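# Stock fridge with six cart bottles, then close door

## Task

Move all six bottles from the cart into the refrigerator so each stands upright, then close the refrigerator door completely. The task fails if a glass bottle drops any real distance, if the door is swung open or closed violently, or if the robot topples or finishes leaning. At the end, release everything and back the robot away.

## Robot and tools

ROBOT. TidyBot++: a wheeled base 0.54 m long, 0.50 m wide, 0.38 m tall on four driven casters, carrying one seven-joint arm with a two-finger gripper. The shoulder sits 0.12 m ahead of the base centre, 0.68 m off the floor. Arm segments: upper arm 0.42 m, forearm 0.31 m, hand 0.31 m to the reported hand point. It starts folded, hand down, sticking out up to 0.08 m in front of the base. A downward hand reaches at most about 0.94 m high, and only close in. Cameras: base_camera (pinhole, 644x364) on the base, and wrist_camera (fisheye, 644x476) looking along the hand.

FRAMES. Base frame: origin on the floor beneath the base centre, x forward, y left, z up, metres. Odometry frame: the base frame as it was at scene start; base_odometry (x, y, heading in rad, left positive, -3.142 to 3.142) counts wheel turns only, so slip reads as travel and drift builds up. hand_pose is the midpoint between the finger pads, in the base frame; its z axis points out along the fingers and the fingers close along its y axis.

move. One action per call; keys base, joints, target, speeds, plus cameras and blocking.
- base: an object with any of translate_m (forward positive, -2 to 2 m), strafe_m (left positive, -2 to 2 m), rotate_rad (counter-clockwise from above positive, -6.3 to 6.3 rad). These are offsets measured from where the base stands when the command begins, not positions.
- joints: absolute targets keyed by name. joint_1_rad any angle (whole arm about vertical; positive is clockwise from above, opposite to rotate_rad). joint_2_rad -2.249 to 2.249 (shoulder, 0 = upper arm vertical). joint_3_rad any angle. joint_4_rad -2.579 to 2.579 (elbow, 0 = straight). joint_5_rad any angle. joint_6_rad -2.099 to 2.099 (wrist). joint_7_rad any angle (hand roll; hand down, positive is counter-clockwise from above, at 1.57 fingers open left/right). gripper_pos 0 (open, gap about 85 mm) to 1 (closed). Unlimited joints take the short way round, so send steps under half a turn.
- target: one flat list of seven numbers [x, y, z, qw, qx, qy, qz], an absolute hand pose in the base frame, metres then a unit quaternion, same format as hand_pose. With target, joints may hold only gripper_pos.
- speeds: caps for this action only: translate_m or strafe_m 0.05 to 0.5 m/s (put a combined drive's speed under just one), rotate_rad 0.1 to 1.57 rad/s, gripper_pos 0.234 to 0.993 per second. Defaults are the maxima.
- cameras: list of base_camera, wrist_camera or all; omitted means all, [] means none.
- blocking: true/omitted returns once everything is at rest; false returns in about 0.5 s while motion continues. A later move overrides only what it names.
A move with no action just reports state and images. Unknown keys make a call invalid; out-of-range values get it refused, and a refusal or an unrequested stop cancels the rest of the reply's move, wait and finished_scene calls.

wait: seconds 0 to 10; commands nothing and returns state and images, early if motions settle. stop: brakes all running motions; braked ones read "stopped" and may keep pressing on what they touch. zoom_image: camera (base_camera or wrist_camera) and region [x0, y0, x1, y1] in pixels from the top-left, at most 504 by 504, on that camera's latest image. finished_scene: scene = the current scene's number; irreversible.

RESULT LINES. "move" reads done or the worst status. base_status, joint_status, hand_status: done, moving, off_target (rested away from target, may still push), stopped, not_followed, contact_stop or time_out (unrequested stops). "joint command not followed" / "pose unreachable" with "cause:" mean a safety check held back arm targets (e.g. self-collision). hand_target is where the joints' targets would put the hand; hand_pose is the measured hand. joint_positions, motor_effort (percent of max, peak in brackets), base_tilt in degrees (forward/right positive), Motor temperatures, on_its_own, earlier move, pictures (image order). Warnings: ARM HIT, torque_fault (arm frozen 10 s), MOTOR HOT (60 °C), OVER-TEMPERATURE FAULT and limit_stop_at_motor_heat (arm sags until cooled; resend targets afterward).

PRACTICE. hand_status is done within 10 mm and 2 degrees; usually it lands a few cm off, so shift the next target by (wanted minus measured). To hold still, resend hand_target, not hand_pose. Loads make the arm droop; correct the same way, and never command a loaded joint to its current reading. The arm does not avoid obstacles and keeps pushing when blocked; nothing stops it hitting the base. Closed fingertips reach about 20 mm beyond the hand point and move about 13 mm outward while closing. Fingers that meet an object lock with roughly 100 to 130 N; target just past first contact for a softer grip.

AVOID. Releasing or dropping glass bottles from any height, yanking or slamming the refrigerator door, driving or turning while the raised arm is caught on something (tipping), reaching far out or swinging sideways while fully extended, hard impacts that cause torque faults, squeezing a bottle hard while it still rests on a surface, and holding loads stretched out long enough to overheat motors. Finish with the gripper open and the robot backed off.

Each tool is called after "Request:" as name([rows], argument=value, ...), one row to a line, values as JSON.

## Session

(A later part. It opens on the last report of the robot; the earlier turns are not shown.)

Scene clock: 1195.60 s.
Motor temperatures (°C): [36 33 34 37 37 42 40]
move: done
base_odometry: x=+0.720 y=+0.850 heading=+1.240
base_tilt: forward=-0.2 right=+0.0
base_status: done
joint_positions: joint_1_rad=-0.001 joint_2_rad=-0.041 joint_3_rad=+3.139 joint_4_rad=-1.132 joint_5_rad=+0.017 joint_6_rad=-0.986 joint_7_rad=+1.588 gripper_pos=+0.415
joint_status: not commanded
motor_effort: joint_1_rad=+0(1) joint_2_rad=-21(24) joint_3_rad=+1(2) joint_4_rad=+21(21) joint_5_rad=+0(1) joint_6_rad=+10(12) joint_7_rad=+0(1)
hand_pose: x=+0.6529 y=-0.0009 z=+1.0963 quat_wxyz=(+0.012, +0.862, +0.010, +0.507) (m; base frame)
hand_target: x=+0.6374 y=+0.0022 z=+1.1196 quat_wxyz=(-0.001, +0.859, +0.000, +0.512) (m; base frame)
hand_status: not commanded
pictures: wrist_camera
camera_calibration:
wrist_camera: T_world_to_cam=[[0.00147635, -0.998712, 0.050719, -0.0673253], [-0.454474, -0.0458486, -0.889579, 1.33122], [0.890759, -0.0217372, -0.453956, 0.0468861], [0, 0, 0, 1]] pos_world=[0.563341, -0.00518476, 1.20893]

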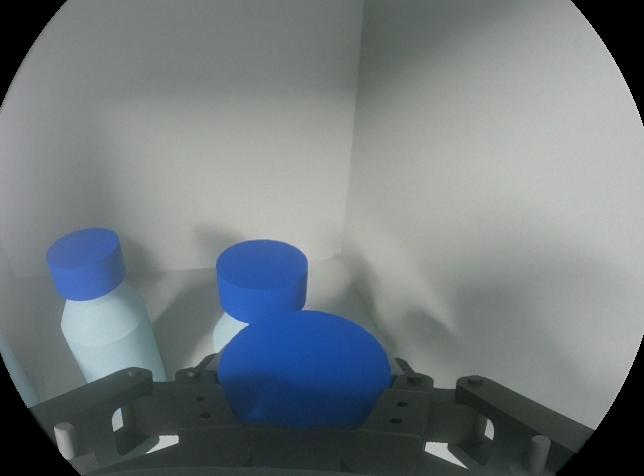

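Request:
move(joints={"joint_1_rad": 0, "joint_2_rad": -0.065, "joint_3_rad": 3.14, "joint_4_rad": -1.175, "joint_5_rad": 0, "joint_6_rad": -0.92, "joint_7_rad": 1.57}, cameras=[])

Request:
move(joints={"joint_1_rad": 0, "joint_2_rad": -0.07, "joint_3_rad": 3.14, "joint_4_rad": -1.2, "joint_5_rad": 0, "joint_6_rad": -0.89, "joint_7_rad": 1.57}, cameras=[])

Request:
move(joints={"joint_1_rad": 0, "joint_2_rad": -0.085, "joint_3_rad": 3.14, "joint_4_rad": -1.24, "joint_5_rad": 0, "joint_6_rad": -0.86, "joint_7_rad": 1.57}, cameras=["wrist_camera"])

Scene clock: 1205.37 s.
Motor temperatures (°C): [36 33 34 37 37 42 40]
move: done
base_odometry: x=+0.720 y=+0.850 heading=+1.240
base_tilt: forward=-0.2 right=+0.0
base_status: not commanded
joint_positions: joint_1_rad=-0.001 joint_2_rad=-0.041 joint_3_rad=+3.139 joint_4_rad=-1.184 joint_5_rad=+0.017 joint_6_rad=-0.982 joint_7_rad=+1.588 gripper_pos=+0.415
joint_status: all done
motor_effort: joint_1_rad=-1(2) joint_2_rad=-20(21) joint_3_rad=+1(2) joint_4_rad=+21(23) joint_5_rad=+0(2) joint_6_rad=+10(12) joint_7_rad=+1(2)
hand_pose: x=+0.6526 y=-0.0009 z=+1.0690 quat_wxyz=(+0.012, +0.873, +0.010, +0.487) (m; base frame)
hand_target: x=+0.6523 y=+0.0022 z=+1.1035 quat_wxyz=(-0.001, +0.849, +0.000, +0.528) (m; base frame)
hand_status: not commanded
pictures: none
No camera images: "cameras" was empty.

Scene clock: 1205.97 s.
Motor temperatures (°C): [36 33 34 37 37 42 40]
move: done
base_odometry: x=+0.720 y=+0.850 heading=+1.240
base_tilt: forward=-0.1 right=+0.1
base_status: not commanded
joint_positions: joint_1_rad=-0.001 joint_2_rad=-0.043 joint_3_rad=+3.139 joint_4_rad=-1.195 joint_5_rad=+0.017 joint_6_rad=-0.968 joint_7_rad=+1.588 gripper_pos=+0.415
joint_status: all done
motor_effort: joint_1_rad=+0(2) joint_2_rad=-18(21) joint_3_rad=+1(2) joint_4_rad=+19(21) joint_5_rad=+0(1) joint_6_rad=+9(11) joint_7_rad=+1(2)
hand_pose: x=+0.6537 y=-0.0008 z=+1.0673 quat_wxyz=(+0.012, +0.872, +0.010, +0.489) (m; base frame)
hand_target: x=+0.6543 y=+0.0022 z=+1.1005 quat_wxyz=(-0.001, +0.847, +0.000, +0.532) (m; base frame)
hand_status: not commanded
pictures: none
No camera images: "cameras" was empty.

Scene clock: 1206.63 s.
Motor temperatures (°C): [36 33 34 37 37 42 40]
move: done
base_odometry: x=+0.720 y=+0.850 heading=+1.240
base_tilt: forward=-0.1 right=+0.1
base_status: not commanded
joint_positions: joint_1_rad=-0.001 joint_2_rad=-0.058 joint_3_rad=+3.139 joint_4_rad=-1.224 joint_5_rad=+0.017 joint_6_rad=-0.941 joint_7_rad=+1.588 gripper_pos=+0.415
joint_status: all done
motor_effort: joint_1_rad=-1(1) joint_2_rad=-17(19) joint_3_rad=+0(1) joint_4_rad=+18(19) joint_5_rad=-1(1) joint_6_rad=+7(9) joint_7_rad=+1(2)
hand_pose: x=+0.6510 y=-0.0007 z=+1.0668 quat_wxyz=(+0.012, +0.869, +0.010, +0.495) (m; base frame)
hand_target: x=+0.6519 y=+0.0022 z=+1.0943 quat_wxyz=(-0.001, +0.845, +0.000, +0.534) (m; base frame)
hand_status: not commanded
pictures: wrist_camera
camera_calibration:
wrist_camera: T_world_to_cam=[[0.00367087, -0.998685, 0.0511408, -0.0675571], [-0.480675, -0.0466077, -0.875659, 1.30624], [0.876891, -0.0213677, -0.480214, 0.0722078], [0, 0, 0, 1]] pos_world=[0.564806, -0.00504449, 1.18195]

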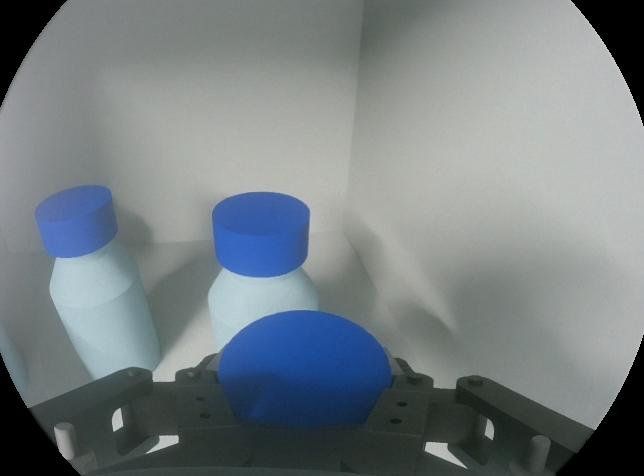

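Request:
move(joints={"joint_1_rad": 0, "joint_2_rad": -0.088, "joint_3_rad": 3.14, "joint_4_rad": -1.26, "joint_5_rad": 0, "joint_6_rad": -0.83, "joint_7_rad": 1.57}, cameras=[])

Scene clock: 1212.97 s.
Motor temperatures (°C): [36 33 34 37 37 42 40]
move: done
base_odometry: x=+0.720 y=+0.850 heading=+1.240
base_tilt: forward=-0.2 right=+0.1
base_status: not commanded
joint_positions: joint_1_rad=-0.001 joint_2_rad=-0.065 joint_3_rad=+3.139 joint_4_rad=-1.243 joint_5_rad=+0.017 joint_6_rad=-0.915 joint_7_rad=+1.588 gripper_pos=+0.415
joint_status: all done
motor_effort: joint_1_rad=-1(2) joint_2_rad=-16(18) joint_3_rad=+1(1) joint_4_rad=+18(19) joint_5_rad=+0(1) joint_6_rad=+8(9) joint_7_rad=+1(2)
hand_pose: x=+0.6520 y=-0.0006 z=+1.0669 quat_wxyz=(+0.012, +0.865, +0.010, +0.501) (m; base frame)
hand_target: x=+0.6545 y=+0.0022 z=+1.0929 quat_wxyz=(-0.001, +0.842, +0.000, +0.539) (m; base frame)
hand_status: not commanded
pictures: none
No camera images: "cameras" was empty.

Request:
move(joints={"gripper_pos": 0.22}, speeds={"gripper_pos": 0.234}, cameras=["wrist_camera"])

Request:
move(base={"translate_m": -0.2}, speeds={"translate_m": 0.15}, cameras=["wrist_camera"])

Scene clock: 1217.87 s.
Motor temperatures (°C): [36 33 34 37 37 42 40]
move: done
base_odometry: x=+0.720 y=+0.850 heading=+1.240
base_tilt: forward=-0.2 right=+0.1
base_status: not commanded
joint_positions: joint_1_rad=-0.001 joint_2_rad=-0.065 joint_3_rad=+3.139 joint_4_rad=-1.243 joint_5_rad=+0.017 joint_6_rad=-0.913 joint_7_rad=+1.588 gripper_pos=+0.219
joint_status: all done
motor_effort: joint_1_rad=-1(1) joint_2_rad=-16(17) joint_3_rad=+1(1) joint_4_rad=+18(19) joint_5_rad=-2(2) joint_6_rad=+7(9) joint_7_rad=+1(1)
hand_pose: x=+0.6523 y=-0.0006 z=+1.0673 quat_wxyz=(+0.012, +0.865, +0.010, +0.501) (m; base frame)
hand_target: x=+0.6545 y=+0.0022 z=+1.0929 quat_wxyz=(-0.001, +0.842, +0.000, +0.539) (m; base frame)
hand_status: not commanded
pictures: wrist_camera
camera_calibration:
wrist_camera: T_world_to_cam=[[0.00332144, -0.998679, 0.0512827, -0.0673958], [-0.466639, -0.0469049, -0.883203, 1.30624], [0.884442, -0.020997, -0.466178, 0.0514157], [0, 0, 0, 1]] pos_world=[0.564291, -0.00495826, 1.1811]

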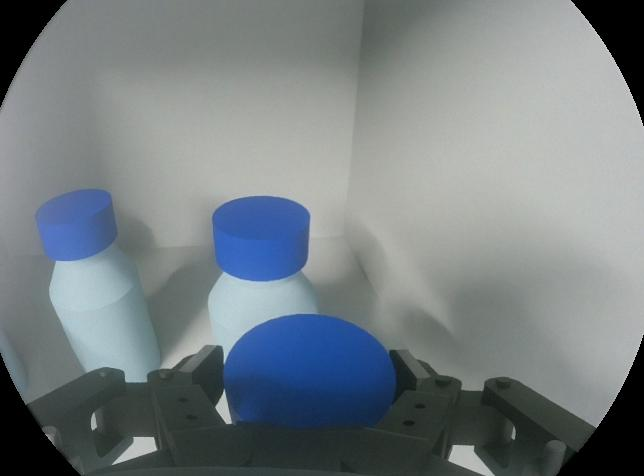

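Scene clock: 1219.83 s.
Motor temperatures (°C): [36 33 34 37 37 42 40]
move: done
base_odometry: x=+0.654 y=+0.660 heading=+1.240
base_tilt: forward=-0.2 right=+0.1
base_status: done
joint_positions: joint_1_rad=-0.001 joint_2_rad=-0.078 joint_3_rad=+3.139 joint_4_rad=-1.243 joint_5_rad=+0.017 joint_6_rad=-0.912 joint_7_rad=+1.588 gripper_pos=+0.219
joint_status: not commanded
motor_effort: joint_1_rad=+0(1) joint_2_rad=-16(21) joint_3_rad=+1(2) joint_4_rad=+18(19) joint_5_rad=+1(1) joint_6_rad=+7(9) joint_7_rad=+1(1)
hand_pose: x=+0.6472 y=-0.0006 z=+1.0746 quat_wxyz=(+0.012, +0.861, +0.010, +0.508) (m; base frame)
hand_target: x=+0.6545 y=+0.0022 z=+1.0929 quat_wxyz=(-0.001, +0.842, +0.000, +0.539) (m; base frame)
hand_status: not commanded
pictures: wrist_camera
camera_calibration:
wrist_camera: T_world_to_cam=[[0.00260236, -0.998679, 0.0513158, -0.0673266], [-0.453947, -0.0469038, -0.889793, 1.30921], [0.891025, -0.0209791, -0.453469, 0.0414244], [0, 0, 0, 1]] pos_world=[0.557578, -0.00496168, 1.18717]

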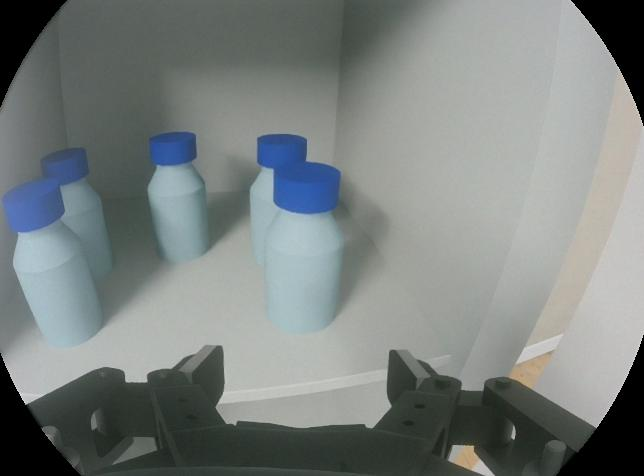

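Request:
move(base={"translate_m": -0.6}, joints={"joint_1_rad": 0, "joint_2_rad": -0.38, "joint_3_rad": 3.14, "joint_4_rad": -1.42, "joint_5_rad": 0, "joint_6_rad": -1.06, "joint_7_rad": 1.57}, speeds={"translate_m": 0.4}, cameras=[])

Request:
move(base={"translate_m": -0.038, "strafe_m": -0.626, "rotate_rad": -2.32}, joints={"joint_1_rad": 0, "joint_2_rad": 0.01, "joint_3_rad": 3.14, "joint_4_rad": -1.675, "joint_5_rad": 0, "joint_6_rad": -0.43, "joint_7_rad": 1.57}, speeds={"translate_m": 0.35, "rotate_rad": 1.2}, cameras=["wrist_camera"])

Scene clock: 1244.27 s.
Motor temperatures (°C): [36 33 34 37 37 42 40]
move: done
base_odometry: x=+0.459 y=+0.092 heading=+1.240
base_tilt: forward=-0.2 right=+0.1
base_status: done
joint_positions: joint_1_rad=-0.001 joint_2_rad=-0.383 joint_3_rad=+3.139 joint_4_rad=-1.399 joint_5_rad=+0.017 joint_6_rad=-0.973 joint_7_rad=+1.588 gripper_pos=+0.219
joint_status: all done
motor_effort: joint_1_rad=+0(2) joint_2_rad=-5(20) joint_3_rad=+2(2) joint_4_rad=+17(19) joint_5_rad=+0(2) joint_6_rad=+7(9) joint_7_rad=+1(2)
hand_pose: x=+0.5134 y=-0.0010 z=+1.1116 quat_wxyz=(+0.013, +0.838, +0.009, +0.545) (m; base frame)
hand_target: x=+0.5027 y=+0.0021 z=+1.0745 quat_wxyz=(+0.000, +0.867, +0.000, +0.498) (m; base frame)
hand_status: not commanded
pictures: none
No camera images: "cameras" was empty.

Scene clock: 1247.30 s.
Motor temperatures (°C): [36 33 34 37 37 42 40]
move: done
base_odometry: x=+1.039 y=-0.147 heading=-1.080
base_tilt: forward=-0.2 right=+0.1
base_status: done
joint_positions: joint_1_rad=+0.000 joint_2_rad=+0.007 joint_3_rad=+3.138 joint_4_rad=-1.658 joint_5_rad=+0.017 joint_6_rad=-0.510 joint_7_rad=+1.588 gripper_pos=+0.219
joint_status: all done
motor_effort: joint_1_rad=-1(3) joint_2_rad=-19(23) joint_3_rad=+1(5) joint_4_rad=+18(20) joint_5_rad=+0(2) joint_6_rad=+6(9) joint_7_rad=+1(2)
hand_pose: x=+0.6909 y=+0.0009 z=+0.8962 quat_wxyz=(+0.010, +0.885, +0.014, +0.465) (m; base frame)
hand_target: x=+0.7018 y=+0.0023 z=+0.9056 quat_wxyz=(-0.001, +0.871, +0.000, +0.491) (m; base frame)
hand_status: not commanded
pictures: wrist_camera
camera_calibration:
wrist_camera: T_world_to_cam=[[0.0141005, -0.998569, 0.0515939, -0.0649354], [-0.539121, -0.0510488, -0.84068, 1.18515], [0.84211, -0.0159614, -0.53907, 0.0321804], [0, 0, 0, 1]] pos_world=[0.612753, -0.00382852, 1.01703]

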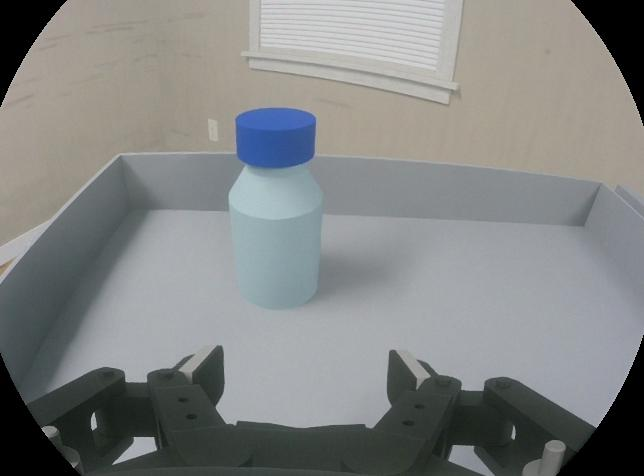

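Request:
move(base={"strafe_m": 0.028}, joints={"joint_1_rad": 0, "joint_2_rad": 0.01, "joint_3_rad": 3.14, "joint_4_rad": -1.675, "joint_5_rad": 0, "joint_6_rad": -0.345, "joint_7_rad": 1.57}, cameras=["wrist_camera"])

Scene clock: 1253.63 s.
Motor temperatures (°C): [36 33 34 37 37 42 40]
move: done
base_odometry: x=+1.064 y=-0.134 heading=-1.081
base_tilt: forward=-0.2 right=+0.1
base_status: done
joint_positions: joint_1_rad=-0.003 joint_2_rad=+0.007 joint_3_rad=+3.138 joint_4_rad=-1.661 joint_5_rad=+0.017 joint_6_rad=-0.414 joint_7_rad=+1.588 gripper_pos=+0.219
joint_status: all done
motor_effort: joint_1_rad=+0(3) joint_2_rad=-19(21) joint_3_rad=+1(3) joint_4_rad=+18(20) joint_5_rad=+1(1) joint_6_rad=+8(8) joint_7_rad=+1(2)
hand_pose: x=+0.7063 y=+0.0028 z=+0.9202 quat_wxyz=(+0.010, +0.863, +0.015, +0.506) (m; base frame)
hand_target: x=+0.7145 y=+0.0023 z=+0.9288 quat_wxyz=(-0.001, +0.849, +0.000, +0.528) (m; base frame)
hand_status: not commanded
pictures: wrist_camera
camera_calibration:
wrist_camera: T_world_to_cam=[[0.0131472, -0.998547, 0.0522596, -0.0644585], [-0.457498, -0.0524798, -0.88766, 1.19933], [0.889113, -0.0122385, -0.457524, -0.0760666], [0, 0, 0, 1]] pos_world=[0.61717, -0.00235522, 1.03316]

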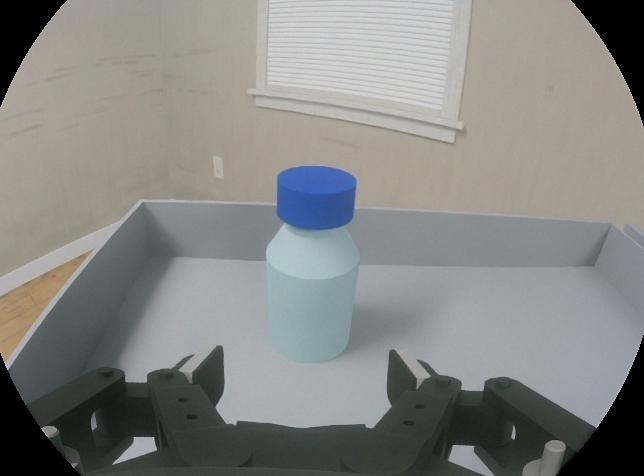

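Request:
move(base={"translate_m": 0.159, "strafe_m": 0.0025}, speeds={"translate_m": 0.12}, cameras=["wrist_camera"])

Scene clock: 1262.70 s.
Motor temperatures (°C): [36 33 34 36 37 42 40]
move: done
base_odometry: x=+1.141 y=-0.273 heading=-1.080
base_tilt: forward=-0.1 right=+0.0
base_status: done
joint_positions: joint_1_rad=-0.003 joint_2_rad=+0.007 joint_3_rad=+3.138 joint_4_rad=-1.661 joint_5_rad=+0.017 joint_6_rad=-0.414 joint_7_rad=+1.588 gripper_pos=+0.219
joint_status: not commanded
motor_effort: joint_1_rad=-1(1) joint_2_rad=-20(22) joint_3_rad=+1(2) joint_4_rad=+19(19) joint_5_rad=-1(1) joint_6_rad=+7(9) joint_7_rad=+1(2)
hand_pose: x=+0.7063 y=+0.0028 z=+0.9202 quat_wxyz=(+0.010, +0.863, +0.015, +0.506) (m; base frame)
hand_target: x=+0.7145 y=+0.0023 z=+0.9288 quat_wxyz=(-0.001, +0.849, +0.000, +0.528) (m; base frame)
hand_status: not commanded
pictures: wrist_camera
camera_calibration:
wrist_camera: T_world_to_cam=[[0.0131518, -0.998547, 0.0522589, -0.0644584], [-0.457577, -0.0524802, -0.88762, 1.1993], [0.889073, -0.0122387, -0.457602, -0.0759863], [0, 0, 0, 1]] pos_world=[0.617177, -0.00235522, 1.03312]

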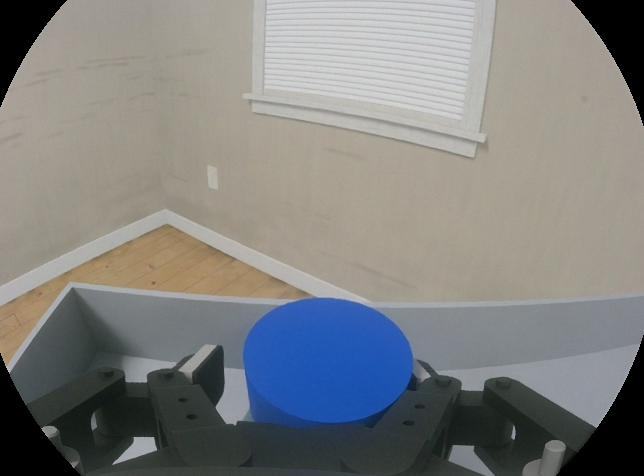

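Request:
move(base={"translate_m": 0.006, "strafe_m": -0.006}, speeds={"translate_m": 0.05}, cameras=["wrist_camera"])

Scene clock: 1271.10 s.
Motor temperatures (°C): [36 33 34 36 37 42 40]
move: done
base_odometry: x=+1.139 y=-0.281 heading=-1.080
base_tilt: forward=-0.1 right=+0.1
base_status: done
joint_positions: joint_1_rad=-0.002 joint_2_rad=+0.007 joint_3_rad=+3.138 joint_4_rad=-1.661 joint_5_rad=+0.017 joint_6_rad=-0.414 joint_7_rad=+1.588 gripper_pos=+0.219
joint_status: not commanded
motor_effort: joint_1_rad=+0(2) joint_2_rad=-20(21) joint_3_rad=+1(2) joint_4_rad=+19(19) joint_5_rad=+0(1) joint_6_rad=+7(9) joint_7_rad=+1(1)
hand_pose: x=+0.7063 y=+0.0025 z=+0.9201 quat_wxyz=(+0.010, +0.863, +0.015, +0.506) (m; base frame)
hand_target: x=+0.7145 y=+0.0023 z=+0.9288 quat_wxyz=(-0.001, +0.849, +0.000, +0.528) (m; base frame)
hand_status: not commanded
pictures: wrist_camera
camera_calibration:
wrist_camera: T_world_to_cam=[[0.0126915, -0.998553, 0.0522576, -0.0644028], [-0.457758, -0.0522659, -0.887539, 1.19927], [0.888986, -0.0126572, -0.457759, -0.0758701], [0, 0, 0, 1]] pos_world=[0.617238, -0.00258912, 1.03303]

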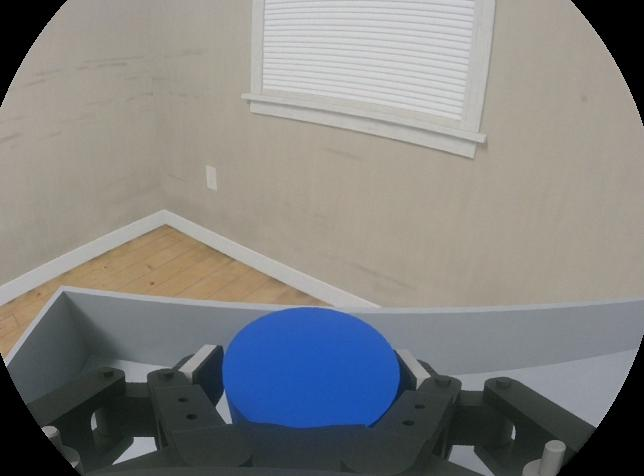

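Request:
move(joints={"gripper_pos": 0.45}, speeds={"gripper_pos": 0.234}, cameras=[])

Request:
move(joints={"joint_1_rad": 0, "joint_2_rad": -0.03, "joint_3_rad": 3.14, "joint_4_rad": -1.43, "joint_5_rad": 0, "joint_6_rad": -0.7, "joint_7_rad": 1.57}, cameras=["wrist_camera"])

Scene clock: 1277.43 s.
Motor temperatures (°C): [36 33 34 36 37 42 40]
move: off_target
base_odometry: x=+1.139 y=-0.281 heading=-1.080
base_tilt: forward=-0.2 right=+0.0
base_status: not commanded
joint_positions: joint_1_rad=-0.002 joint_2_rad=+0.007 joint_3_rad=+3.138 joint_4_rad=-1.661 joint_5_rad=+0.017 joint_6_rad=-0.413 joint_7_rad=+1.588 gripper_pos=+0.417
joint_status: gripper_pos off_target (ended at +0.417, target +0.450)
motor_effort: joint_1_rad=-1(2) joint_2_rad=-17(20) joint_3_rad=+1(1) joint_4_rad=+16(19) joint_5_rad=+0(1) joint_6_rad=+6(9) joint_7_rad=+1(1)
hand_pose: x=+0.7063 y=+0.0025 z=+0.9201 quat_wxyz=(+0.010, +0.863, +0.015, +0.506) (m; base frame)
hand_target: x=+0.7145 y=+0.0023 z=+0.9288 quat_wxyz=(-0.001, +0.849, +0.000, +0.528) (m; base frame)
hand_status: not commanded
pictures: none
No camera images: "cameras" was empty.

Scene clock: 1278.70 s.
Motor temperatures (°C): [36 33 34 36 37 42 40]
move: done
base_odometry: x=+1.139 y=-0.281 heading=-1.080
base_tilt: forward=-0.1 right=+0.1
base_status: not commanded
joint_positions: joint_1_rad=-0.002 joint_2_rad=+0.005 joint_3_rad=+3.138 joint_4_rad=-1.485 joint_5_rad=+0.017 joint_6_rad=-0.616 joint_7_rad=+1.588 gripper_pos=+0.417
joint_status: all done
motor_effort: joint_1_rad=+0(2) joint_2_rad=-22(24) joint_3_rad=+1(2) joint_4_rad=+21(23) joint_5_rad=+0(1) joint_6_rad=+10(11) joint_7_rad=+1(2)
hand_pose: x=+0.7022 y=+0.0016 z=+0.9689 quat_wxyz=(+0.011, +0.869, +0.014, +0.495) (m; base frame)
hand_target: x=+0.6849 y=+0.0023 z=+0.9987 quat_wxyz=(-0.001, +0.867, +0.000, +0.498) (m; base frame)
hand_status: not commanded
pictures: wrist_camera
camera_calibration:
wrist_camera: T_world_to_cam=[[0.0105802, -0.998584, 0.0521383, -0.0662661], [-0.480207, -0.0508092, -0.875683, 1.24496], [0.877092, -0.0157723, -0.480064, -0.0198977], [0, 0, 0, 1]] pos_world=[0.61599, -0.00323079, 1.08409]

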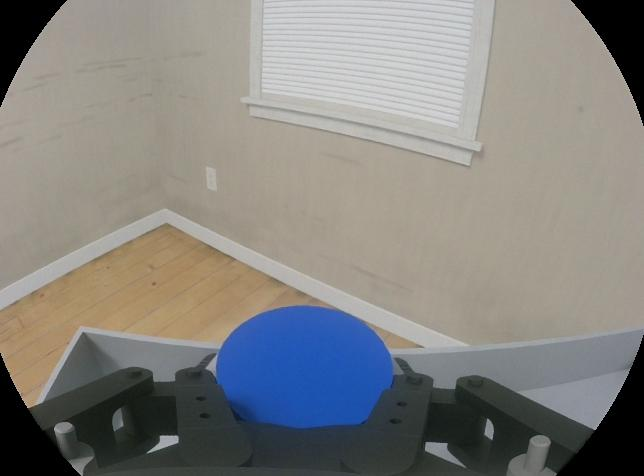

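Request:
move(joints={"joint_1_rad": 0, "joint_2_rad": -0.38, "joint_3_rad": 3.14, "joint_4_rad": -1.41, "joint_5_rad": 0, "joint_6_rad": -1.06, "joint_7_rad": 1.57}, cameras=[])

Request:
move(base={"translate_m": -0.5606, "strafe_m": -0.2823, "rotate_rad": 2.52}, speeds={"translate_m": 0.35, "rotate_rad": 1.0}, cameras=[])

Request:
move(base={"translate_m": 0.55}, joints={"joint_1_rad": 0, "joint_2_rad": -0.054, "joint_3_rad": 3.14, "joint_4_rad": -1.07, "joint_5_rad": 0, "joint_6_rad": -1.05, "joint_7_rad": 1.57}, speeds={"translate_m": 0.25}, cameras=["wrist_camera", "base_camera"])

Scene clock: 1308.33 s.
Motor temperatures (°C): [36 34 34 37 37 42 40]
move: done
base_odometry: x=+1.139 y=-0.281 heading=-1.080
base_tilt: forward=-0.2 right=+0.1
base_status: not commanded
joint_positions: joint_1_rad=-0.002 joint_2_rad=-0.368 joint_3_rad=+3.138 joint_4_rad=-1.460 joint_5_rad=+0.017 joint_6_rad=-0.973 joint_7_rad=+1.588 gripper_pos=+0.417
joint_status: all done
motor_effort: joint_1_rad=+0(1) joint_2_rad=-7(25) joint_3_rad=+1(2) joint_4_rad=+20(22) joint_5_rad=+0(1) joint_6_rad=+9(11) joint_7_rad=+1(2)
hand_pose: x=+0.5206 y=-0.0003 z=+1.0712 quat_wxyz=(+0.012, +0.859, +0.011, +0.512) (m; base frame)
hand_target: x=+0.5027 y=+0.0021 z=+1.0799 quat_wxyz=(+0.000, +0.865, +0.000, +0.502) (m; base frame)
hand_status: not commanded
pictures: none
No camera images: "cameras" was empty.

Scene clock: 1311.83 s.
Motor temperatures (°C): [36 34 34 37 37 42 40]
move: done
base_odometry: x=+0.626 y=+0.081 heading=+1.440
base_tilt: forward=-0.2 right=+0.1
base_status: done
joint_positions: joint_1_rad=-0.002 joint_2_rad=-0.365 joint_3_rad=+3.138 joint_4_rad=-1.460 joint_5_rad=+0.017 joint_6_rad=-0.977 joint_7_rad=+1.588 gripper_pos=+0.417
joint_status: not commanded
motor_effort: joint_1_rad=+0(2) joint_2_rad=-8(13) joint_3_rad=+1(3) joint_4_rad=+20(21) joint_5_rad=+0(2) joint_6_rad=+10(11) joint_7_rad=+1(2)
hand_pose: x=+0.5210 y=-0.0003 z=+1.0692 quat_wxyz=(+0.012, +0.860, +0.011, +0.509) (m; base frame)
hand_target: x=+0.5027 y=+0.0021 z=+1.0799 quat_wxyz=(+0.000, +0.865, +0.000, +0.502) (m; base frame)
hand_status: not commanded
pictures: none
No camera images: "cameras" was empty.

Scene clock: 1314.90 s.
Motor temperatures (°C): [36 33 34 37 37 42 40]
move: done
base_odometry: x=+0.698 y=+0.626 heading=+1.440
base_tilt: forward=-0.2 right=+0.0
base_status: done
joint_positions: joint_1_rad=-0.002 joint_2_rad=-0.048 joint_3_rad=+3.138 joint_4_rad=-1.128 joint_5_rad=+0.017 joint_6_rad=-0.982 joint_7_rad=+1.588 gripper_pos=+0.417
joint_status: all done
motor_effort: joint_1_rad=+0(1) joint_2_rad=-18(22) joint_3_rad=+1(2) joint_4_rad=+20(21) joint_5_rad=+0(1) joint_6_rad=+10(12) joint_7_rad=+1(2)
hand_pose: x=+0.6507 y=+0.0001 z=+1.1034 quat_wxyz=(+0.012, +0.858, +0.010, +0.514) (m; base frame)
hand_target: x=+0.6374 y=+0.0022 z=+1.1196 quat_wxyz=(-0.001, +0.859, +0.000, +0.512) (m; base frame)
hand_status: not commanded
pictures: base_camera, wrist_camera
camera_calibration:
wrist_camera: T_world_to_cam=[[0.00249973, -0.998716, 0.0505906, -0.067262], [-0.440824, -0.0465105, -0.896388, 1.33515], [0.89759, -0.0200608, -0.440374, 0.0326949], [0, 0, 0, 1]] pos_world=[0.559389, -0.00442119, 1.21462]

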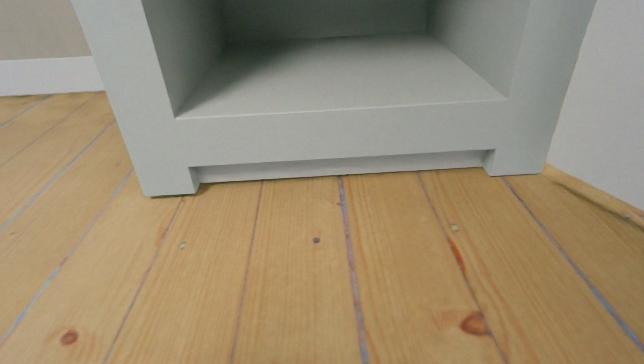

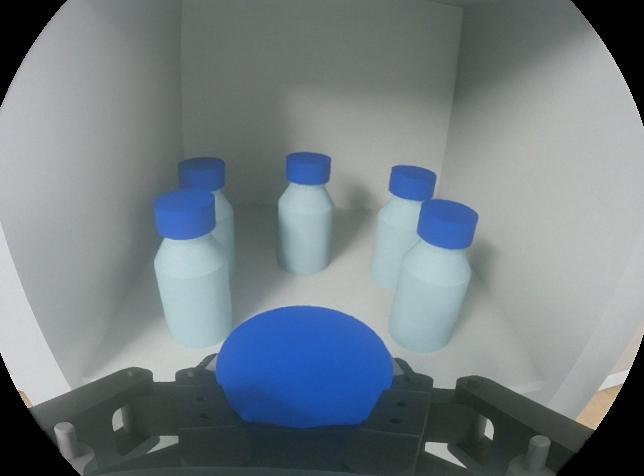

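Request:
zoom_image(camera="base_camera", region=[120, 150, 240, 210])

Request:
zoom_image(camera="base_camera", region=[470, 140, 590, 200])

Scaled by 4.200.

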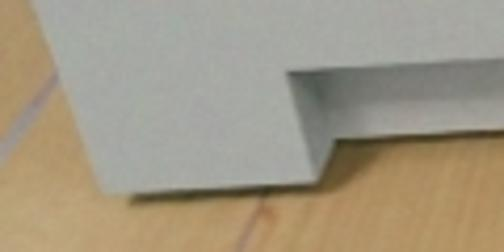

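Scaled by 4.200.

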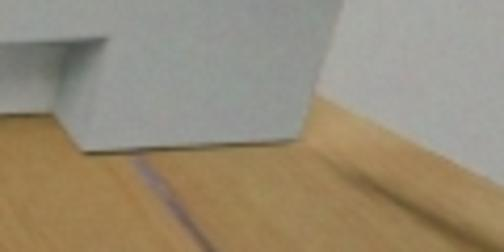

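Request:
move(base={"translate_m": 0.21, "strafe_m": -0.005}, speeds={"translate_m": 0.12}, cameras=["wrist_camera"])

Scene clock: 1338.30 s.
Motor temperatures (°C): [36 33 34 37 37 42 40]
move: done
base_odometry: x=+0.730 y=+0.834 heading=+1.441
base_tilt: forward=-0.2 right=+0.0
base_status: done
joint_positions: joint_1_rad=-0.002 joint_2_rad=-0.046 joint_3_rad=+3.138 joint_4_rad=-1.126 joint_5_rad=+0.017 joint_6_rad=-0.982 joint_7_rad=+1.588 gripper_pos=+0.417
joint_status: not commanded
motor_effort: joint_1_rad=-1(1) joint_2_rad=-19(22) joint_3_rad=+1(2) joint_4_rad=+20(21) joint_5_rad=+0(1) joint_6_rad=+10(11) joint_7_rad=+1(1)
hand_pose: x=+0.6516 y=+0.0001 z=+1.1032 quat_wxyz=(+0.012, +0.858, +0.010, +0.514) (m; base frame)
hand_target: x=+0.6374 y=+0.0022 z=+1.1196 quat_wxyz=(-0.001, +0.859, +0.000, +0.512) (m; base frame)
hand_status: not commanded
pictures: wrist_camera
camera_calibration:
wrist_camera: T_world_to_cam=[[0.0025223, -0.998717, 0.0505848, -0.0672601], [-0.441219, -0.0465063, -0.896194, 1.3354], [0.897396, -0.0200585, -0.44077, 0.0323922], [0, 0, 0, 1]] pos_world=[0.560303, -0.00441977, 1.21445]

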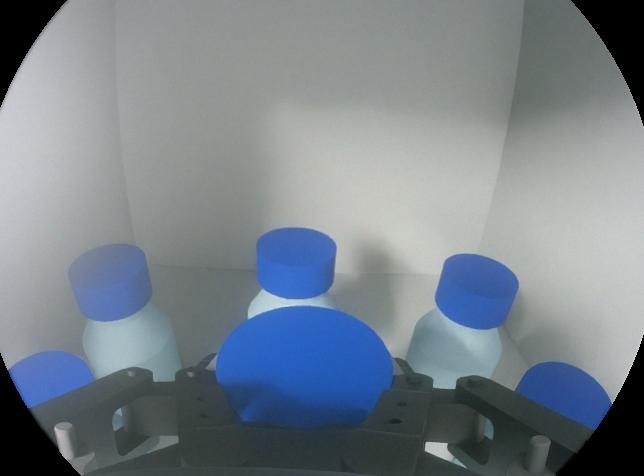

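Request:
move(joints={"joint_1_rad": 0, "joint_2_rad": -0.065, "joint_3_rad": 3.14, "joint_4_rad": -1.175, "joint_5_rad": 0, "joint_6_rad": -0.92, "joint_7_rad": 1.57}, cameras=["wrist_camera"])

Scene clock: 1347.33 s.
Motor temperatures (°C): [36 33 34 37 37 42 40]
move: done
base_odometry: x=+0.730 y=+0.834 heading=+1.441
base_tilt: forward=-0.1 right=+0.1
base_status: not commanded
joint_positions: joint_1_rad=-0.002 joint_2_rad=-0.046 joint_3_rad=+3.138 joint_4_rad=-1.179 joint_5_rad=+0.017 joint_6_rad=-0.977 joint_7_rad=+1.588 gripper_pos=+0.417
joint_status: all done
motor_effort: joint_1_rad=-1(1) joint_2_rad=-19(21) joint_3_rad=+0(2) joint_4_rad=+20(21) joint_5_rad=+0(1) joint_6_rad=+9(11) joint_7_rad=+1(2)
hand_pose: x=+0.6515 y=+0.0001 z=+1.0754 quat_wxyz=(+0.011, +0.870, +0.011, +0.493) (m; base frame)
hand_target: x=+0.6523 y=+0.0022 z=+1.1035 quat_wxyz=(-0.001, +0.849, +0.000, +0.528) (m; base frame)
hand_status: not commanded
pictures: wrist_camera
camera_calibration:
wrist_camera: T_world_to_cam=[[0.00502494, -0.998701, 0.0507061, -0.0676049], [-0.483984, -0.046801, -0.873824, 1.31423], [0.875062, -0.02015, -0.483591, 0.0807438], [0, 0, 0, 1]] pos_world=[0.565753, -0.00438261, 1.19088]

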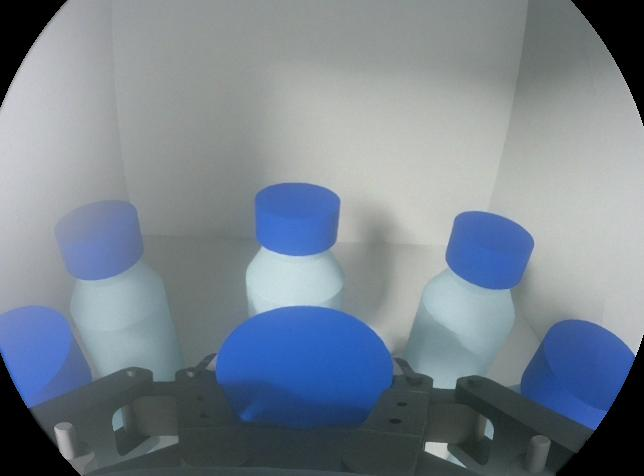

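Request:
move(joints={"joint_1_rad": 0, "joint_2_rad": -0.07, "joint_3_rad": 3.14, "joint_4_rad": -1.2, "joint_5_rad": 0, "joint_6_rad": -0.89, "joint_7_rad": 1.57}, cameras=[])

Request:
move(joints={"joint_1_rad": 0, "joint_2_rad": -0.085, "joint_3_rad": 3.14, "joint_4_rad": -1.24, "joint_5_rad": 0, "joint_6_rad": -0.86, "joint_7_rad": 1.57}, cameras=["wrist_camera"])

Scene clock: 1351.77 s.
Motor temperatures (°C): [36 33 34 37 37 42 40]
move: done
base_odometry: x=+0.730 y=+0.834 heading=+1.441
base_tilt: forward=-0.2 right=+0.0
base_status: not commanded
joint_positions: joint_1_rad=-0.002 joint_2_rad=-0.046 joint_3_rad=+3.138 joint_4_rad=-1.199 joint_5_rad=+0.017 joint_6_rad=-0.969 joint_7_rad=+1.588 gripper_pos=+0.417
joint_status: all done
motor_effort: joint_1_rad=-1(1) joint_2_rad=-19(20) joint_3_rad=+1(2) joint_4_rad=+20(21) joint_5_rad=-1(1) joint_6_rad=+9(11) joint_7_rad=+1(2)
hand_pose: x=+0.6523 y=+0.0001 z=+1.0666 quat_wxyz=(+0.011, +0.873, +0.011, +0.488) (m; base frame)
hand_target: x=+0.6543 y=+0.0022 z=+1.1005 quat_wxyz=(-0.001, +0.847, +0.000, +0.532) (m; base frame)
hand_status: not commanded
pictures: none
No camera images: "cameras" was empty.

Scene clock: 1352.47 s.
Motor temperatures (°C): [36 33 34 37 37 42 40]
move: done
base_odometry: x=+0.730 y=+0.834 heading=+1.441
base_tilt: forward=-0.2 right=+0.1
base_status: not commanded
joint_positions: joint_1_rad=-0.002 joint_2_rad=-0.059 joint_3_rad=+3.138 joint_4_rad=-1.226 joint_5_rad=+0.017 joint_6_rad=-0.941 joint_7_rad=+1.588 gripper_pos=+0.417
joint_status: all done
motor_effort: joint_1_rad=-1(2) joint_2_rad=-17(19) joint_3_rad=+1(2) joint_4_rad=+18(21) joint_5_rad=+0(1) joint_6_rad=+8(10) joint_7_rad=+1(2)
hand_pose: x=+0.6508 y=+0.0002 z=+1.0659 quat_wxyz=(+0.011, +0.869, +0.011, +0.494) (m; base frame)
hand_target: x=+0.6519 y=+0.0022 z=+1.0943 quat_wxyz=(-0.001, +0.845, +0.000, +0.534) (m; base frame)
hand_status: not commanded
pictures: wrist_camera
camera_calibration:
wrist_camera: T_world_to_cam=[[0.00546414, -0.998684, 0.0509976, -0.067601], [-0.482047, -0.0473123, -0.874867, 1.30551], [0.876128, -0.0198028, -0.481671, 0.074063], [0, 0, 0, 1]] pos_world=[0.564797, -0.00427864, 1.18127]

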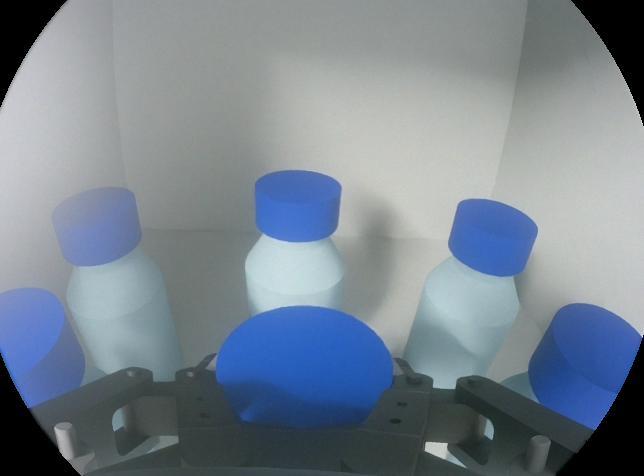

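Request:
move(joints={"joint_1_rad": 0, "joint_2_rad": -0.088, "joint_3_rad": 3.14, "joint_4_rad": -1.26, "joint_5_rad": 0, "joint_6_rad": -0.82, "joint_7_rad": 1.57}, cameras=[])

Scene clock: 1357.27 s.
Motor temperatures (°C): [36 33 34 37 37 42 40]
move: done
base_odometry: x=+0.730 y=+0.834 heading=+1.441
base_tilt: forward=-0.2 right=+0.0
base_status: not commanded
joint_positions: joint_1_rad=-0.002 joint_2_rad=-0.062 joint_3_rad=+3.138 joint_4_rad=-1.246 joint_5_rad=+0.017 joint_6_rad=-0.906 joint_7_rad=+1.588 gripper_pos=+0.417
joint_status: all done
motor_effort: joint_1_rad=-1(2) joint_2_rad=-18(18) joint_3_rad=+1(2) joint_4_rad=+19(20) joint_5_rad=+0(1) joint_6_rad=+9(9) joint_7_rad=+1(1)
hand_pose: x=+0.6543 y=+0.0003 z=+1.0661 quat_wxyz=(+0.011, +0.865, +0.011, +0.502) (m; base frame)
hand_target: x=+0.6558 y=+0.0023 z=+1.0957 quat_wxyz=(-0.001, +0.839, +0.000, +0.544) (m; base frame)
hand_status: not commanded
pictures: none
No camera images: "cameras" was empty.

Request:
move(joints={"joint_1_rad": 0, "joint_2_rad": -0.095, "joint_3_rad": 3.14, "joint_4_rad": -1.285, "joint_5_rad": 0, "joint_6_rad": -0.82, "joint_7_rad": 1.57}, cameras=["wrist_camera"])

Scene clock: 1362.23 s.
Motor temperatures (°C): [36 33 34 37 37 42 40]
move: done
base_odometry: x=+0.730 y=+0.834 heading=+1.441
base_tilt: forward=-0.1 right=+0.0
base_status: not commanded
joint_positions: joint_1_rad=-0.002 joint_2_rad=-0.071 joint_3_rad=+3.138 joint_4_rad=-1.261 joint_5_rad=+0.017 joint_6_rad=-0.894 joint_7_rad=+1.588 gripper_pos=+0.417
joint_status: all done
motor_effort: joint_1_rad=-1(1) joint_2_rad=-16(17) joint_3_rad=+1(1) joint_4_rad=+17(19) joint_5_rad=+1(1) joint_6_rad=+7(9) joint_7_rad=+1(2)
hand_pose: x=+0.6522 y=+0.0004 z=+1.0659 quat_wxyz=(+0.011, +0.863, +0.011, +0.505) (m; base frame)
hand_target: x=+0.6527 y=+0.0022 z=+1.0851 quat_wxyz=(-0.001, +0.844, +0.000, +0.536) (m; base frame)
hand_status: not commanded
pictures: wrist_camera
camera_calibration:
wrist_camera: T_world_to_cam=[[0.0049099, -0.998669, 0.0513368, -0.0674327], [-0.459696, -0.0478455, -0.886787, 1.30427], [0.888063, -0.0192453, -0.459319, 0.0412724], [0, 0, 0, 1]] pos_world=[0.563246, -0.00414519, 1.17903]

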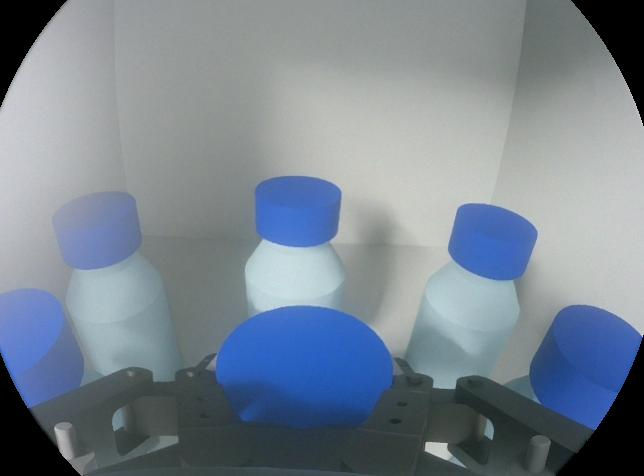

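Request:
move(joints={"gripper_pos": 0.22}, speeds={"gripper_pos": 0.234}, cameras=["wrist_camera"])

Request:
move(base={"translate_m": -0.2}, speeds={"translate_m": 0.15}, cameras=["wrist_camera"])

Scene clock: 1367.13 s.
Motor temperatures (°C): [36 33 34 37 37 42 40]
move: done
base_odometry: x=+0.730 y=+0.834 heading=+1.441
base_tilt: forward=-0.2 right=+0.1
base_status: not commanded
joint_positions: joint_1_rad=-0.002 joint_2_rad=-0.071 joint_3_rad=+3.138 joint_4_rad=-1.265 joint_5_rad=+0.017 joint_6_rad=-0.894 joint_7_rad=+1.588 gripper_pos=+0.219
joint_status: all done
motor_effort: joint_1_rad=-1(1) joint_2_rad=-16(17) joint_3_rad=+1(2) joint_4_rad=+18(18) joint_5_rad=+0(1) joint_6_rad=+8(8) joint_7_rad=+0(1)
hand_pose: x=+0.6520 y=+0.0004 z=+1.0638 quat_wxyz=(+0.011, +0.864, +0.011, +0.503) (m; base frame)
hand_target: x=+0.6527 y=+0.0022 z=+1.0851 quat_wxyz=(-0.001, +0.844, +0.000, +0.536) (m; base frame)
hand_status: not commanded
pictures: wrist_camera
camera_calibration:
wrist_camera: T_world_to_cam=[[0.00510055, -0.998668, 0.0513393, -0.0674523], [-0.463002, -0.0478639, -0.885064, 1.30265], [0.886342, -0.0192559, -0.46263, 0.0450936], [0, 0, 0, 1]] pos_world=[0.563508, -0.00414407, 1.17726]

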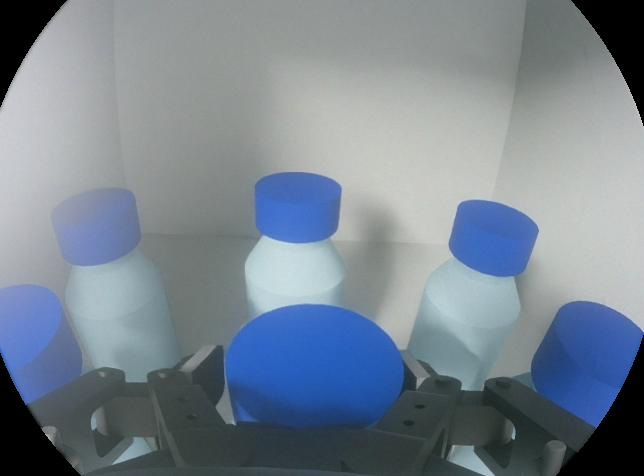

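Scene clock: 1369.13 s.
Motor temperatures (°C): [36 33 34 37 37 42 40]
move: done
base_odometry: x=+0.704 y=+0.635 heading=+1.441
base_tilt: forward=-0.2 right=+0.1
base_status: done
joint_positions: joint_1_rad=-0.002 joint_2_rad=-0.084 joint_3_rad=+3.138 joint_4_rad=-1.265 joint_5_rad=+0.017 joint_6_rad=-0.893 joint_7_rad=+1.588 gripper_pos=+0.219
joint_status: not commanded
motor_effort: joint_1_rad=+0(1) joint_2_rad=-16(20) joint_3_rad=+1(2) joint_4_rad=+18(19) joint_5_rad=+0(1) joint_6_rad=+7(8) joint_7_rad=+1(1)
hand_pose: x=+0.6469 y=+0.0004 z=+1.0704 quat_wxyz=(+0.011, +0.861, +0.011, +0.509) (m; base frame)
hand_target: x=+0.6527 y=+0.0022 z=+1.0851 quat_wxyz=(-0.001, +0.844, +0.000, +0.536) (m; base frame)
hand_status: not commanded
pictures: wrist_camera
camera_calibration:
wrist_camera: T_world_to_cam=[[0.00446126, -0.998669, 0.0513753, -0.0673994], [-0.451936, -0.0478433, -0.890766, 1.30506], [0.892039, -0.0192444, -0.451548, 0.037087], [0, 0, 0, 1]] pos_world=[0.557024, -0.00415751, 1.18272]

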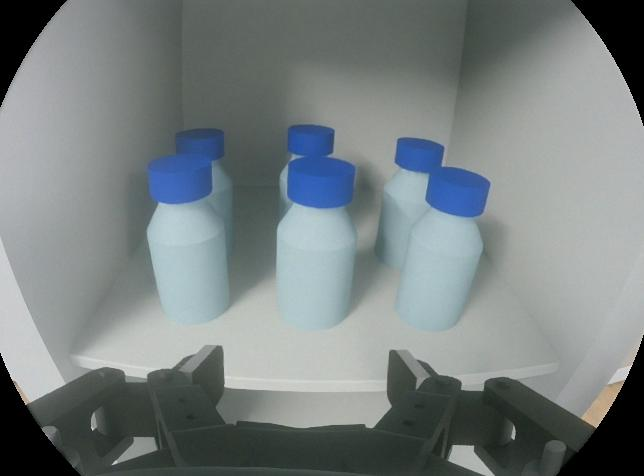

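Request:
move(base={"translate_m": -0.5}, speeds={"translate_m": 0.4}, cameras=["base_camera", "wrist_camera"])

Scene clock: 1423.83 s.
Motor temperatures (°C): [36 33 34 36 37 42 40]
move: done
base_odometry: x=+0.640 y=+0.139 heading=+1.441
base_tilt: forward=-0.1 right=+0.1
base_status: done
joint_positions: joint_1_rad=-0.002 joint_2_rad=-0.089 joint_3_rad=+3.138 joint_4_rad=-1.266 joint_5_rad=+0.017 joint_6_rad=-0.893 joint_7_rad=+1.588 gripper_pos=+0.219
joint_status: not commanded
motor_effort: joint_1_rad=+0(1) joint_2_rad=-15(19) joint_3_rad=+1(2) joint_4_rad=+18(18) joint_5_rad=+0(1) joint_6_rad=+7(8) joint_7_rad=+1(1)
hand_pose: x=+0.6452 y=+0.0004 z=+1.0724 quat_wxyz=(+0.011, +0.860, +0.011, +0.510) (m; base frame)
hand_target: x=+0.6527 y=+0.0022 z=+1.0851 quat_wxyz=(-0.001, +0.844, +0.000, +0.536) (m; base frame)
hand_status: not commanded
pictures: base_camera, wrist_camera
camera_calibration:
wrist_camera: T_world_to_cam=[[0.00426177, -0.99867, 0.051386, -0.0673822], [-0.448477, -0.0478376, -0.892513, 1.30572], [0.893784, -0.0192418, -0.448085, 0.0347176], [0, 0, 0, 1]] pos_world=[0.554843, -0.00416204, 1.18439]

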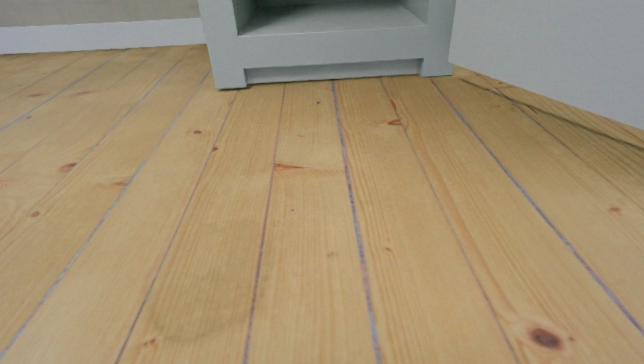

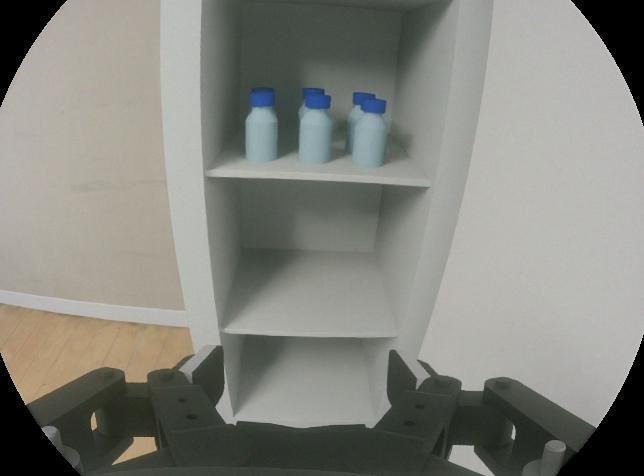

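Request:
move(base={"translate_m": 0.018, "strafe_m": -1.372, "rotate_rad": 1.837}, joints={"joint_1_rad": 0, "joint_2_rad": -0.5, "joint_3_rad": 3.14, "joint_4_rad": -2.23, "joint_5_rad": 0, "joint_6_rad": 0.2, "joint_7_rad": 1.57, "gripper_pos": 1.0}, speeds={"translate_m": 0.45, "rotate_rad": 0.8}, cameras=["base_camera", "wrist_camera"])

Scene clock: 1434.23 s.
Motor temperatures (°C): [36 33 34 36 37 42 40]
move: done
base_odometry: x=+2.002 y=-0.021 heading=-3.005
base_tilt: forward=-0.2 right=+0.1
base_status: done
joint_positions: joint_1_rad=-0.002 joint_2_rad=-0.490 joint_3_rad=+3.138 joint_4_rad=-2.209 joint_5_rad=+0.017 joint_6_rad=+0.114 joint_7_rad=+1.588 gripper_pos=+1.000
joint_status: all done
motor_effort: joint_1_rad=-1(2) joint_2_rad=-4(17) joint_3_rad=+1(4) joint_4_rad=+19(20) joint_5_rad=+0(2) joint_6_rad=+9(10) joint_7_rad=+1(2)
hand_pose: x=+0.5429 y=+0.0047 z=+0.9961 quat_wxyz=(+0.010, +0.719, +0.015, +0.695) (m; base frame)
hand_target: x=+0.5387 y=+0.0022 z=+1.0139 quat_wxyz=(-0.001, +0.693, +0.000, +0.721) (m; base frame)
hand_status: not commanded
pictures: base_camera, wrist_camera
camera_calibration:
wrist_camera: T_world_to_cam=[[-0.00378914, -0.998623, 0.0523191, -0.0552819], [0.000836857, -0.0523226, -0.99863, 1.05373], [0.999992, -0.00374016, 0.00103396, -0.413039], [0, 0, 0, 1]] pos_world=[0.411945, -0.0016167, 1.05561]

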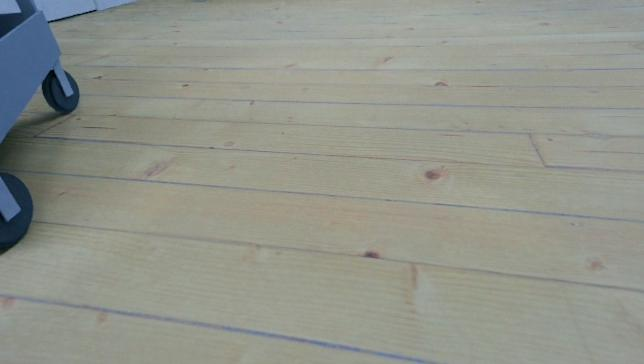

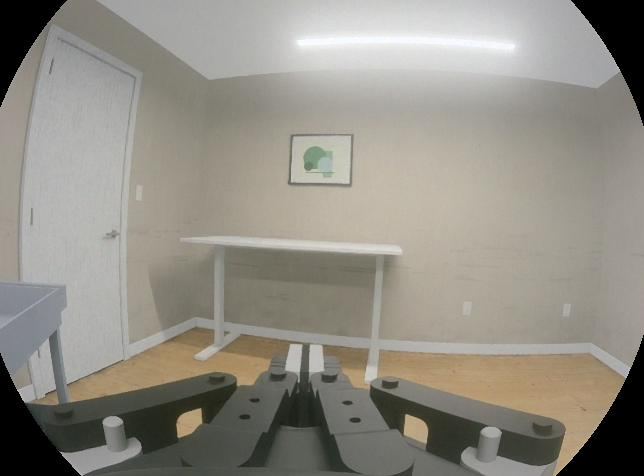

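Request:
move(base={"translate_m": -0.2188, "strafe_m": -1.0078}, speeds={"translate_m": 0.45}, cameras=["base_camera", "wrist_camera"])

Scene clock: 1444.03 s.
Motor temperatures (°C): [36 33 34 36 37 42 40]
move: done
base_odometry: x=+2.082 y=+1.008 heading=-3.005
base_tilt: forward=-0.2 right=+0.1
base_status: done
joint_positions: joint_1_rad=-0.002 joint_2_rad=-0.490 joint_3_rad=+3.138 joint_4_rad=-2.209 joint_5_rad=+0.017 joint_6_rad=+0.115 joint_7_rad=+1.588 gripper_pos=+1.000
joint_status: not commanded
motor_effort: joint_1_rad=-1(1) joint_2_rad=-4(5) joint_3_rad=+2(4) joint_4_rad=+19(19) joint_5_rad=+0(1) joint_6_rad=+8(10) joint_7_rad=+1(1)
hand_pose: x=+0.5429 y=+0.0047 z=+0.9963 quat_wxyz=(+0.010, +0.718, +0.015, +0.695) (m; base frame)
hand_target: x=+0.5387 y=+0.0022 z=+1.0139 quat_wxyz=(-0.001, +0.693, +0.000, +0.721) (m; base frame)
hand_status: not commanded
pictures: base_camera, wrist_camera
camera_calibration:
wrist_camera: T_world_to_cam=[[-0.00381935, -0.998624, 0.0523085, -0.0552633], [0.0017517, -0.0523155, -0.998629, 1.0535], [0.999991, -0.00372248, 0.0019491, -0.413958], [0, 0, 0, 1]] pos_world=[0.411897, -0.00161391, 1.05575]

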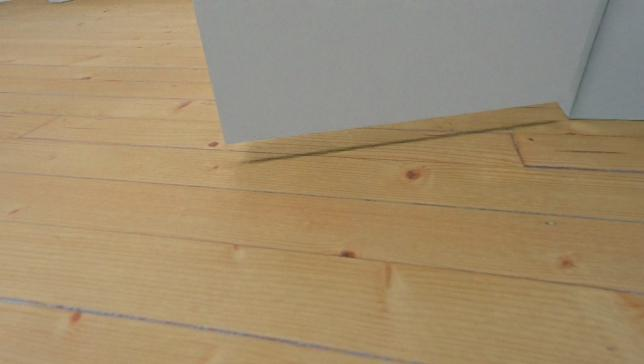

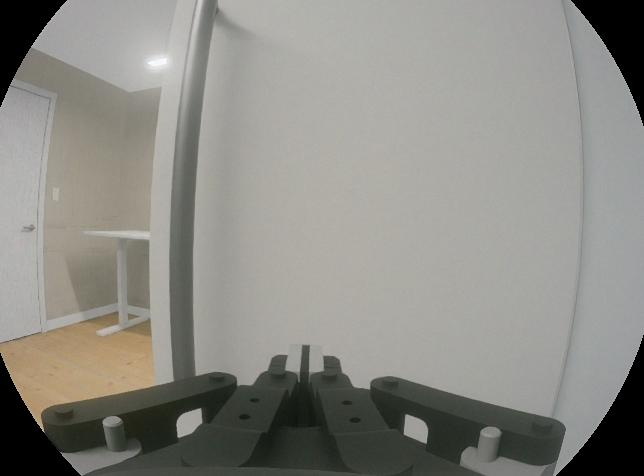

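Request:
move(base={"translate_m": 0.11}, speeds={"translate_m": 0.3}, cameras=[])

Request:
move(base={"translate_m": 0.31, "strafe_m": 0.1155, "rotate_rad": -0.2094}, speeds={"translate_m": 0.15, "rotate_rad": 0.1}, cameras=["wrist_camera"])

Scene clock: 1467.30 s.
Motor temperatures (°C): [36 33 34 36 37 42 40]
move: done
base_odometry: x=+1.973 y=+0.993 heading=-3.006
base_tilt: forward=-0.2 right=+0.1
base_status: done
joint_positions: joint_1_rad=-0.002 joint_2_rad=-0.491 joint_3_rad=+3.138 joint_4_rad=-2.209 joint_5_rad=+0.017 joint_6_rad=+0.116 joint_7_rad=+1.588 gripper_pos=+1.000
joint_status: not commanded
motor_effort: joint_1_rad=+0(1) joint_2_rad=-4(7) joint_3_rad=+1(2) joint_4_rad=+19(19) joint_5_rad=+0(1) joint_6_rad=+9(10) joint_7_rad=+1(1)
hand_pose: x=+0.5426 y=+0.0047 z=+0.9968 quat_wxyz=(+0.010, +0.718, +0.015, +0.696) (m; base frame)
hand_target: x=+0.5387 y=+0.0022 z=+1.0139 quat_wxyz=(-0.001, +0.693, +0.000, +0.721) (m; base frame)
hand_status: not commanded
pictures: none
No camera images: "cameras" was empty.

Scene clock: 1470.13 s.
Motor temperatures (°C): [36 33 34 36 37 42 40]
move: done
base_odometry: x=+1.681 y=+0.836 heading=+3.068
base_tilt: forward=-0.2 right=+0.1
base_status: done
joint_positions: joint_1_rad=+0.002 joint_2_rad=-0.503 joint_3_rad=+3.141 joint_4_rad=-2.222 joint_5_rad=+0.017 joint_6_rad=+0.120 joint_7_rad=+1.588 gripper_pos=+1.000
joint_status: not commanded
motor_effort: joint_1_rad=+0(4) joint_2_rad=-3(7) joint_3_rad=+1(3) joint_4_rad=+19(24) joint_5_rad=+0(2) joint_6_rad=+8(11) joint_7_rad=+1(1)
hand_pose: x=+0.5381 y=+0.0019 z=+0.9954 quat_wxyz=(+0.012, +0.717, +0.013, +0.697) (m; base frame)
hand_target: x=+0.5387 y=+0.0022 z=+1.0139 quat_wxyz=(-0.001, +0.693, +0.000, +0.721) (m; base frame)
hand_status: not commanded
pictures: wrist_camera
camera_calibration:
wrist_camera: T_world_to_cam=[[-0.00984959, -0.998646, 0.0510852, -0.0535863], [0.00673367, -0.0511527, -0.998668, 1.04981], [0.999929, -0.00949248, 0.00722838, -0.414402], [0, 0, 0, 1]] pos_world=[0.406776, -0.003747, 1.05414]

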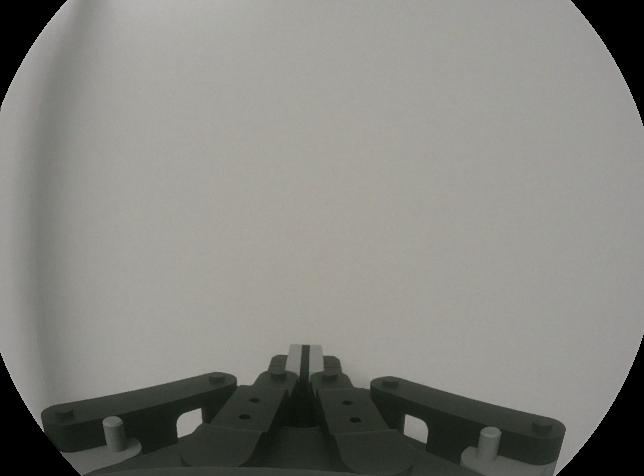

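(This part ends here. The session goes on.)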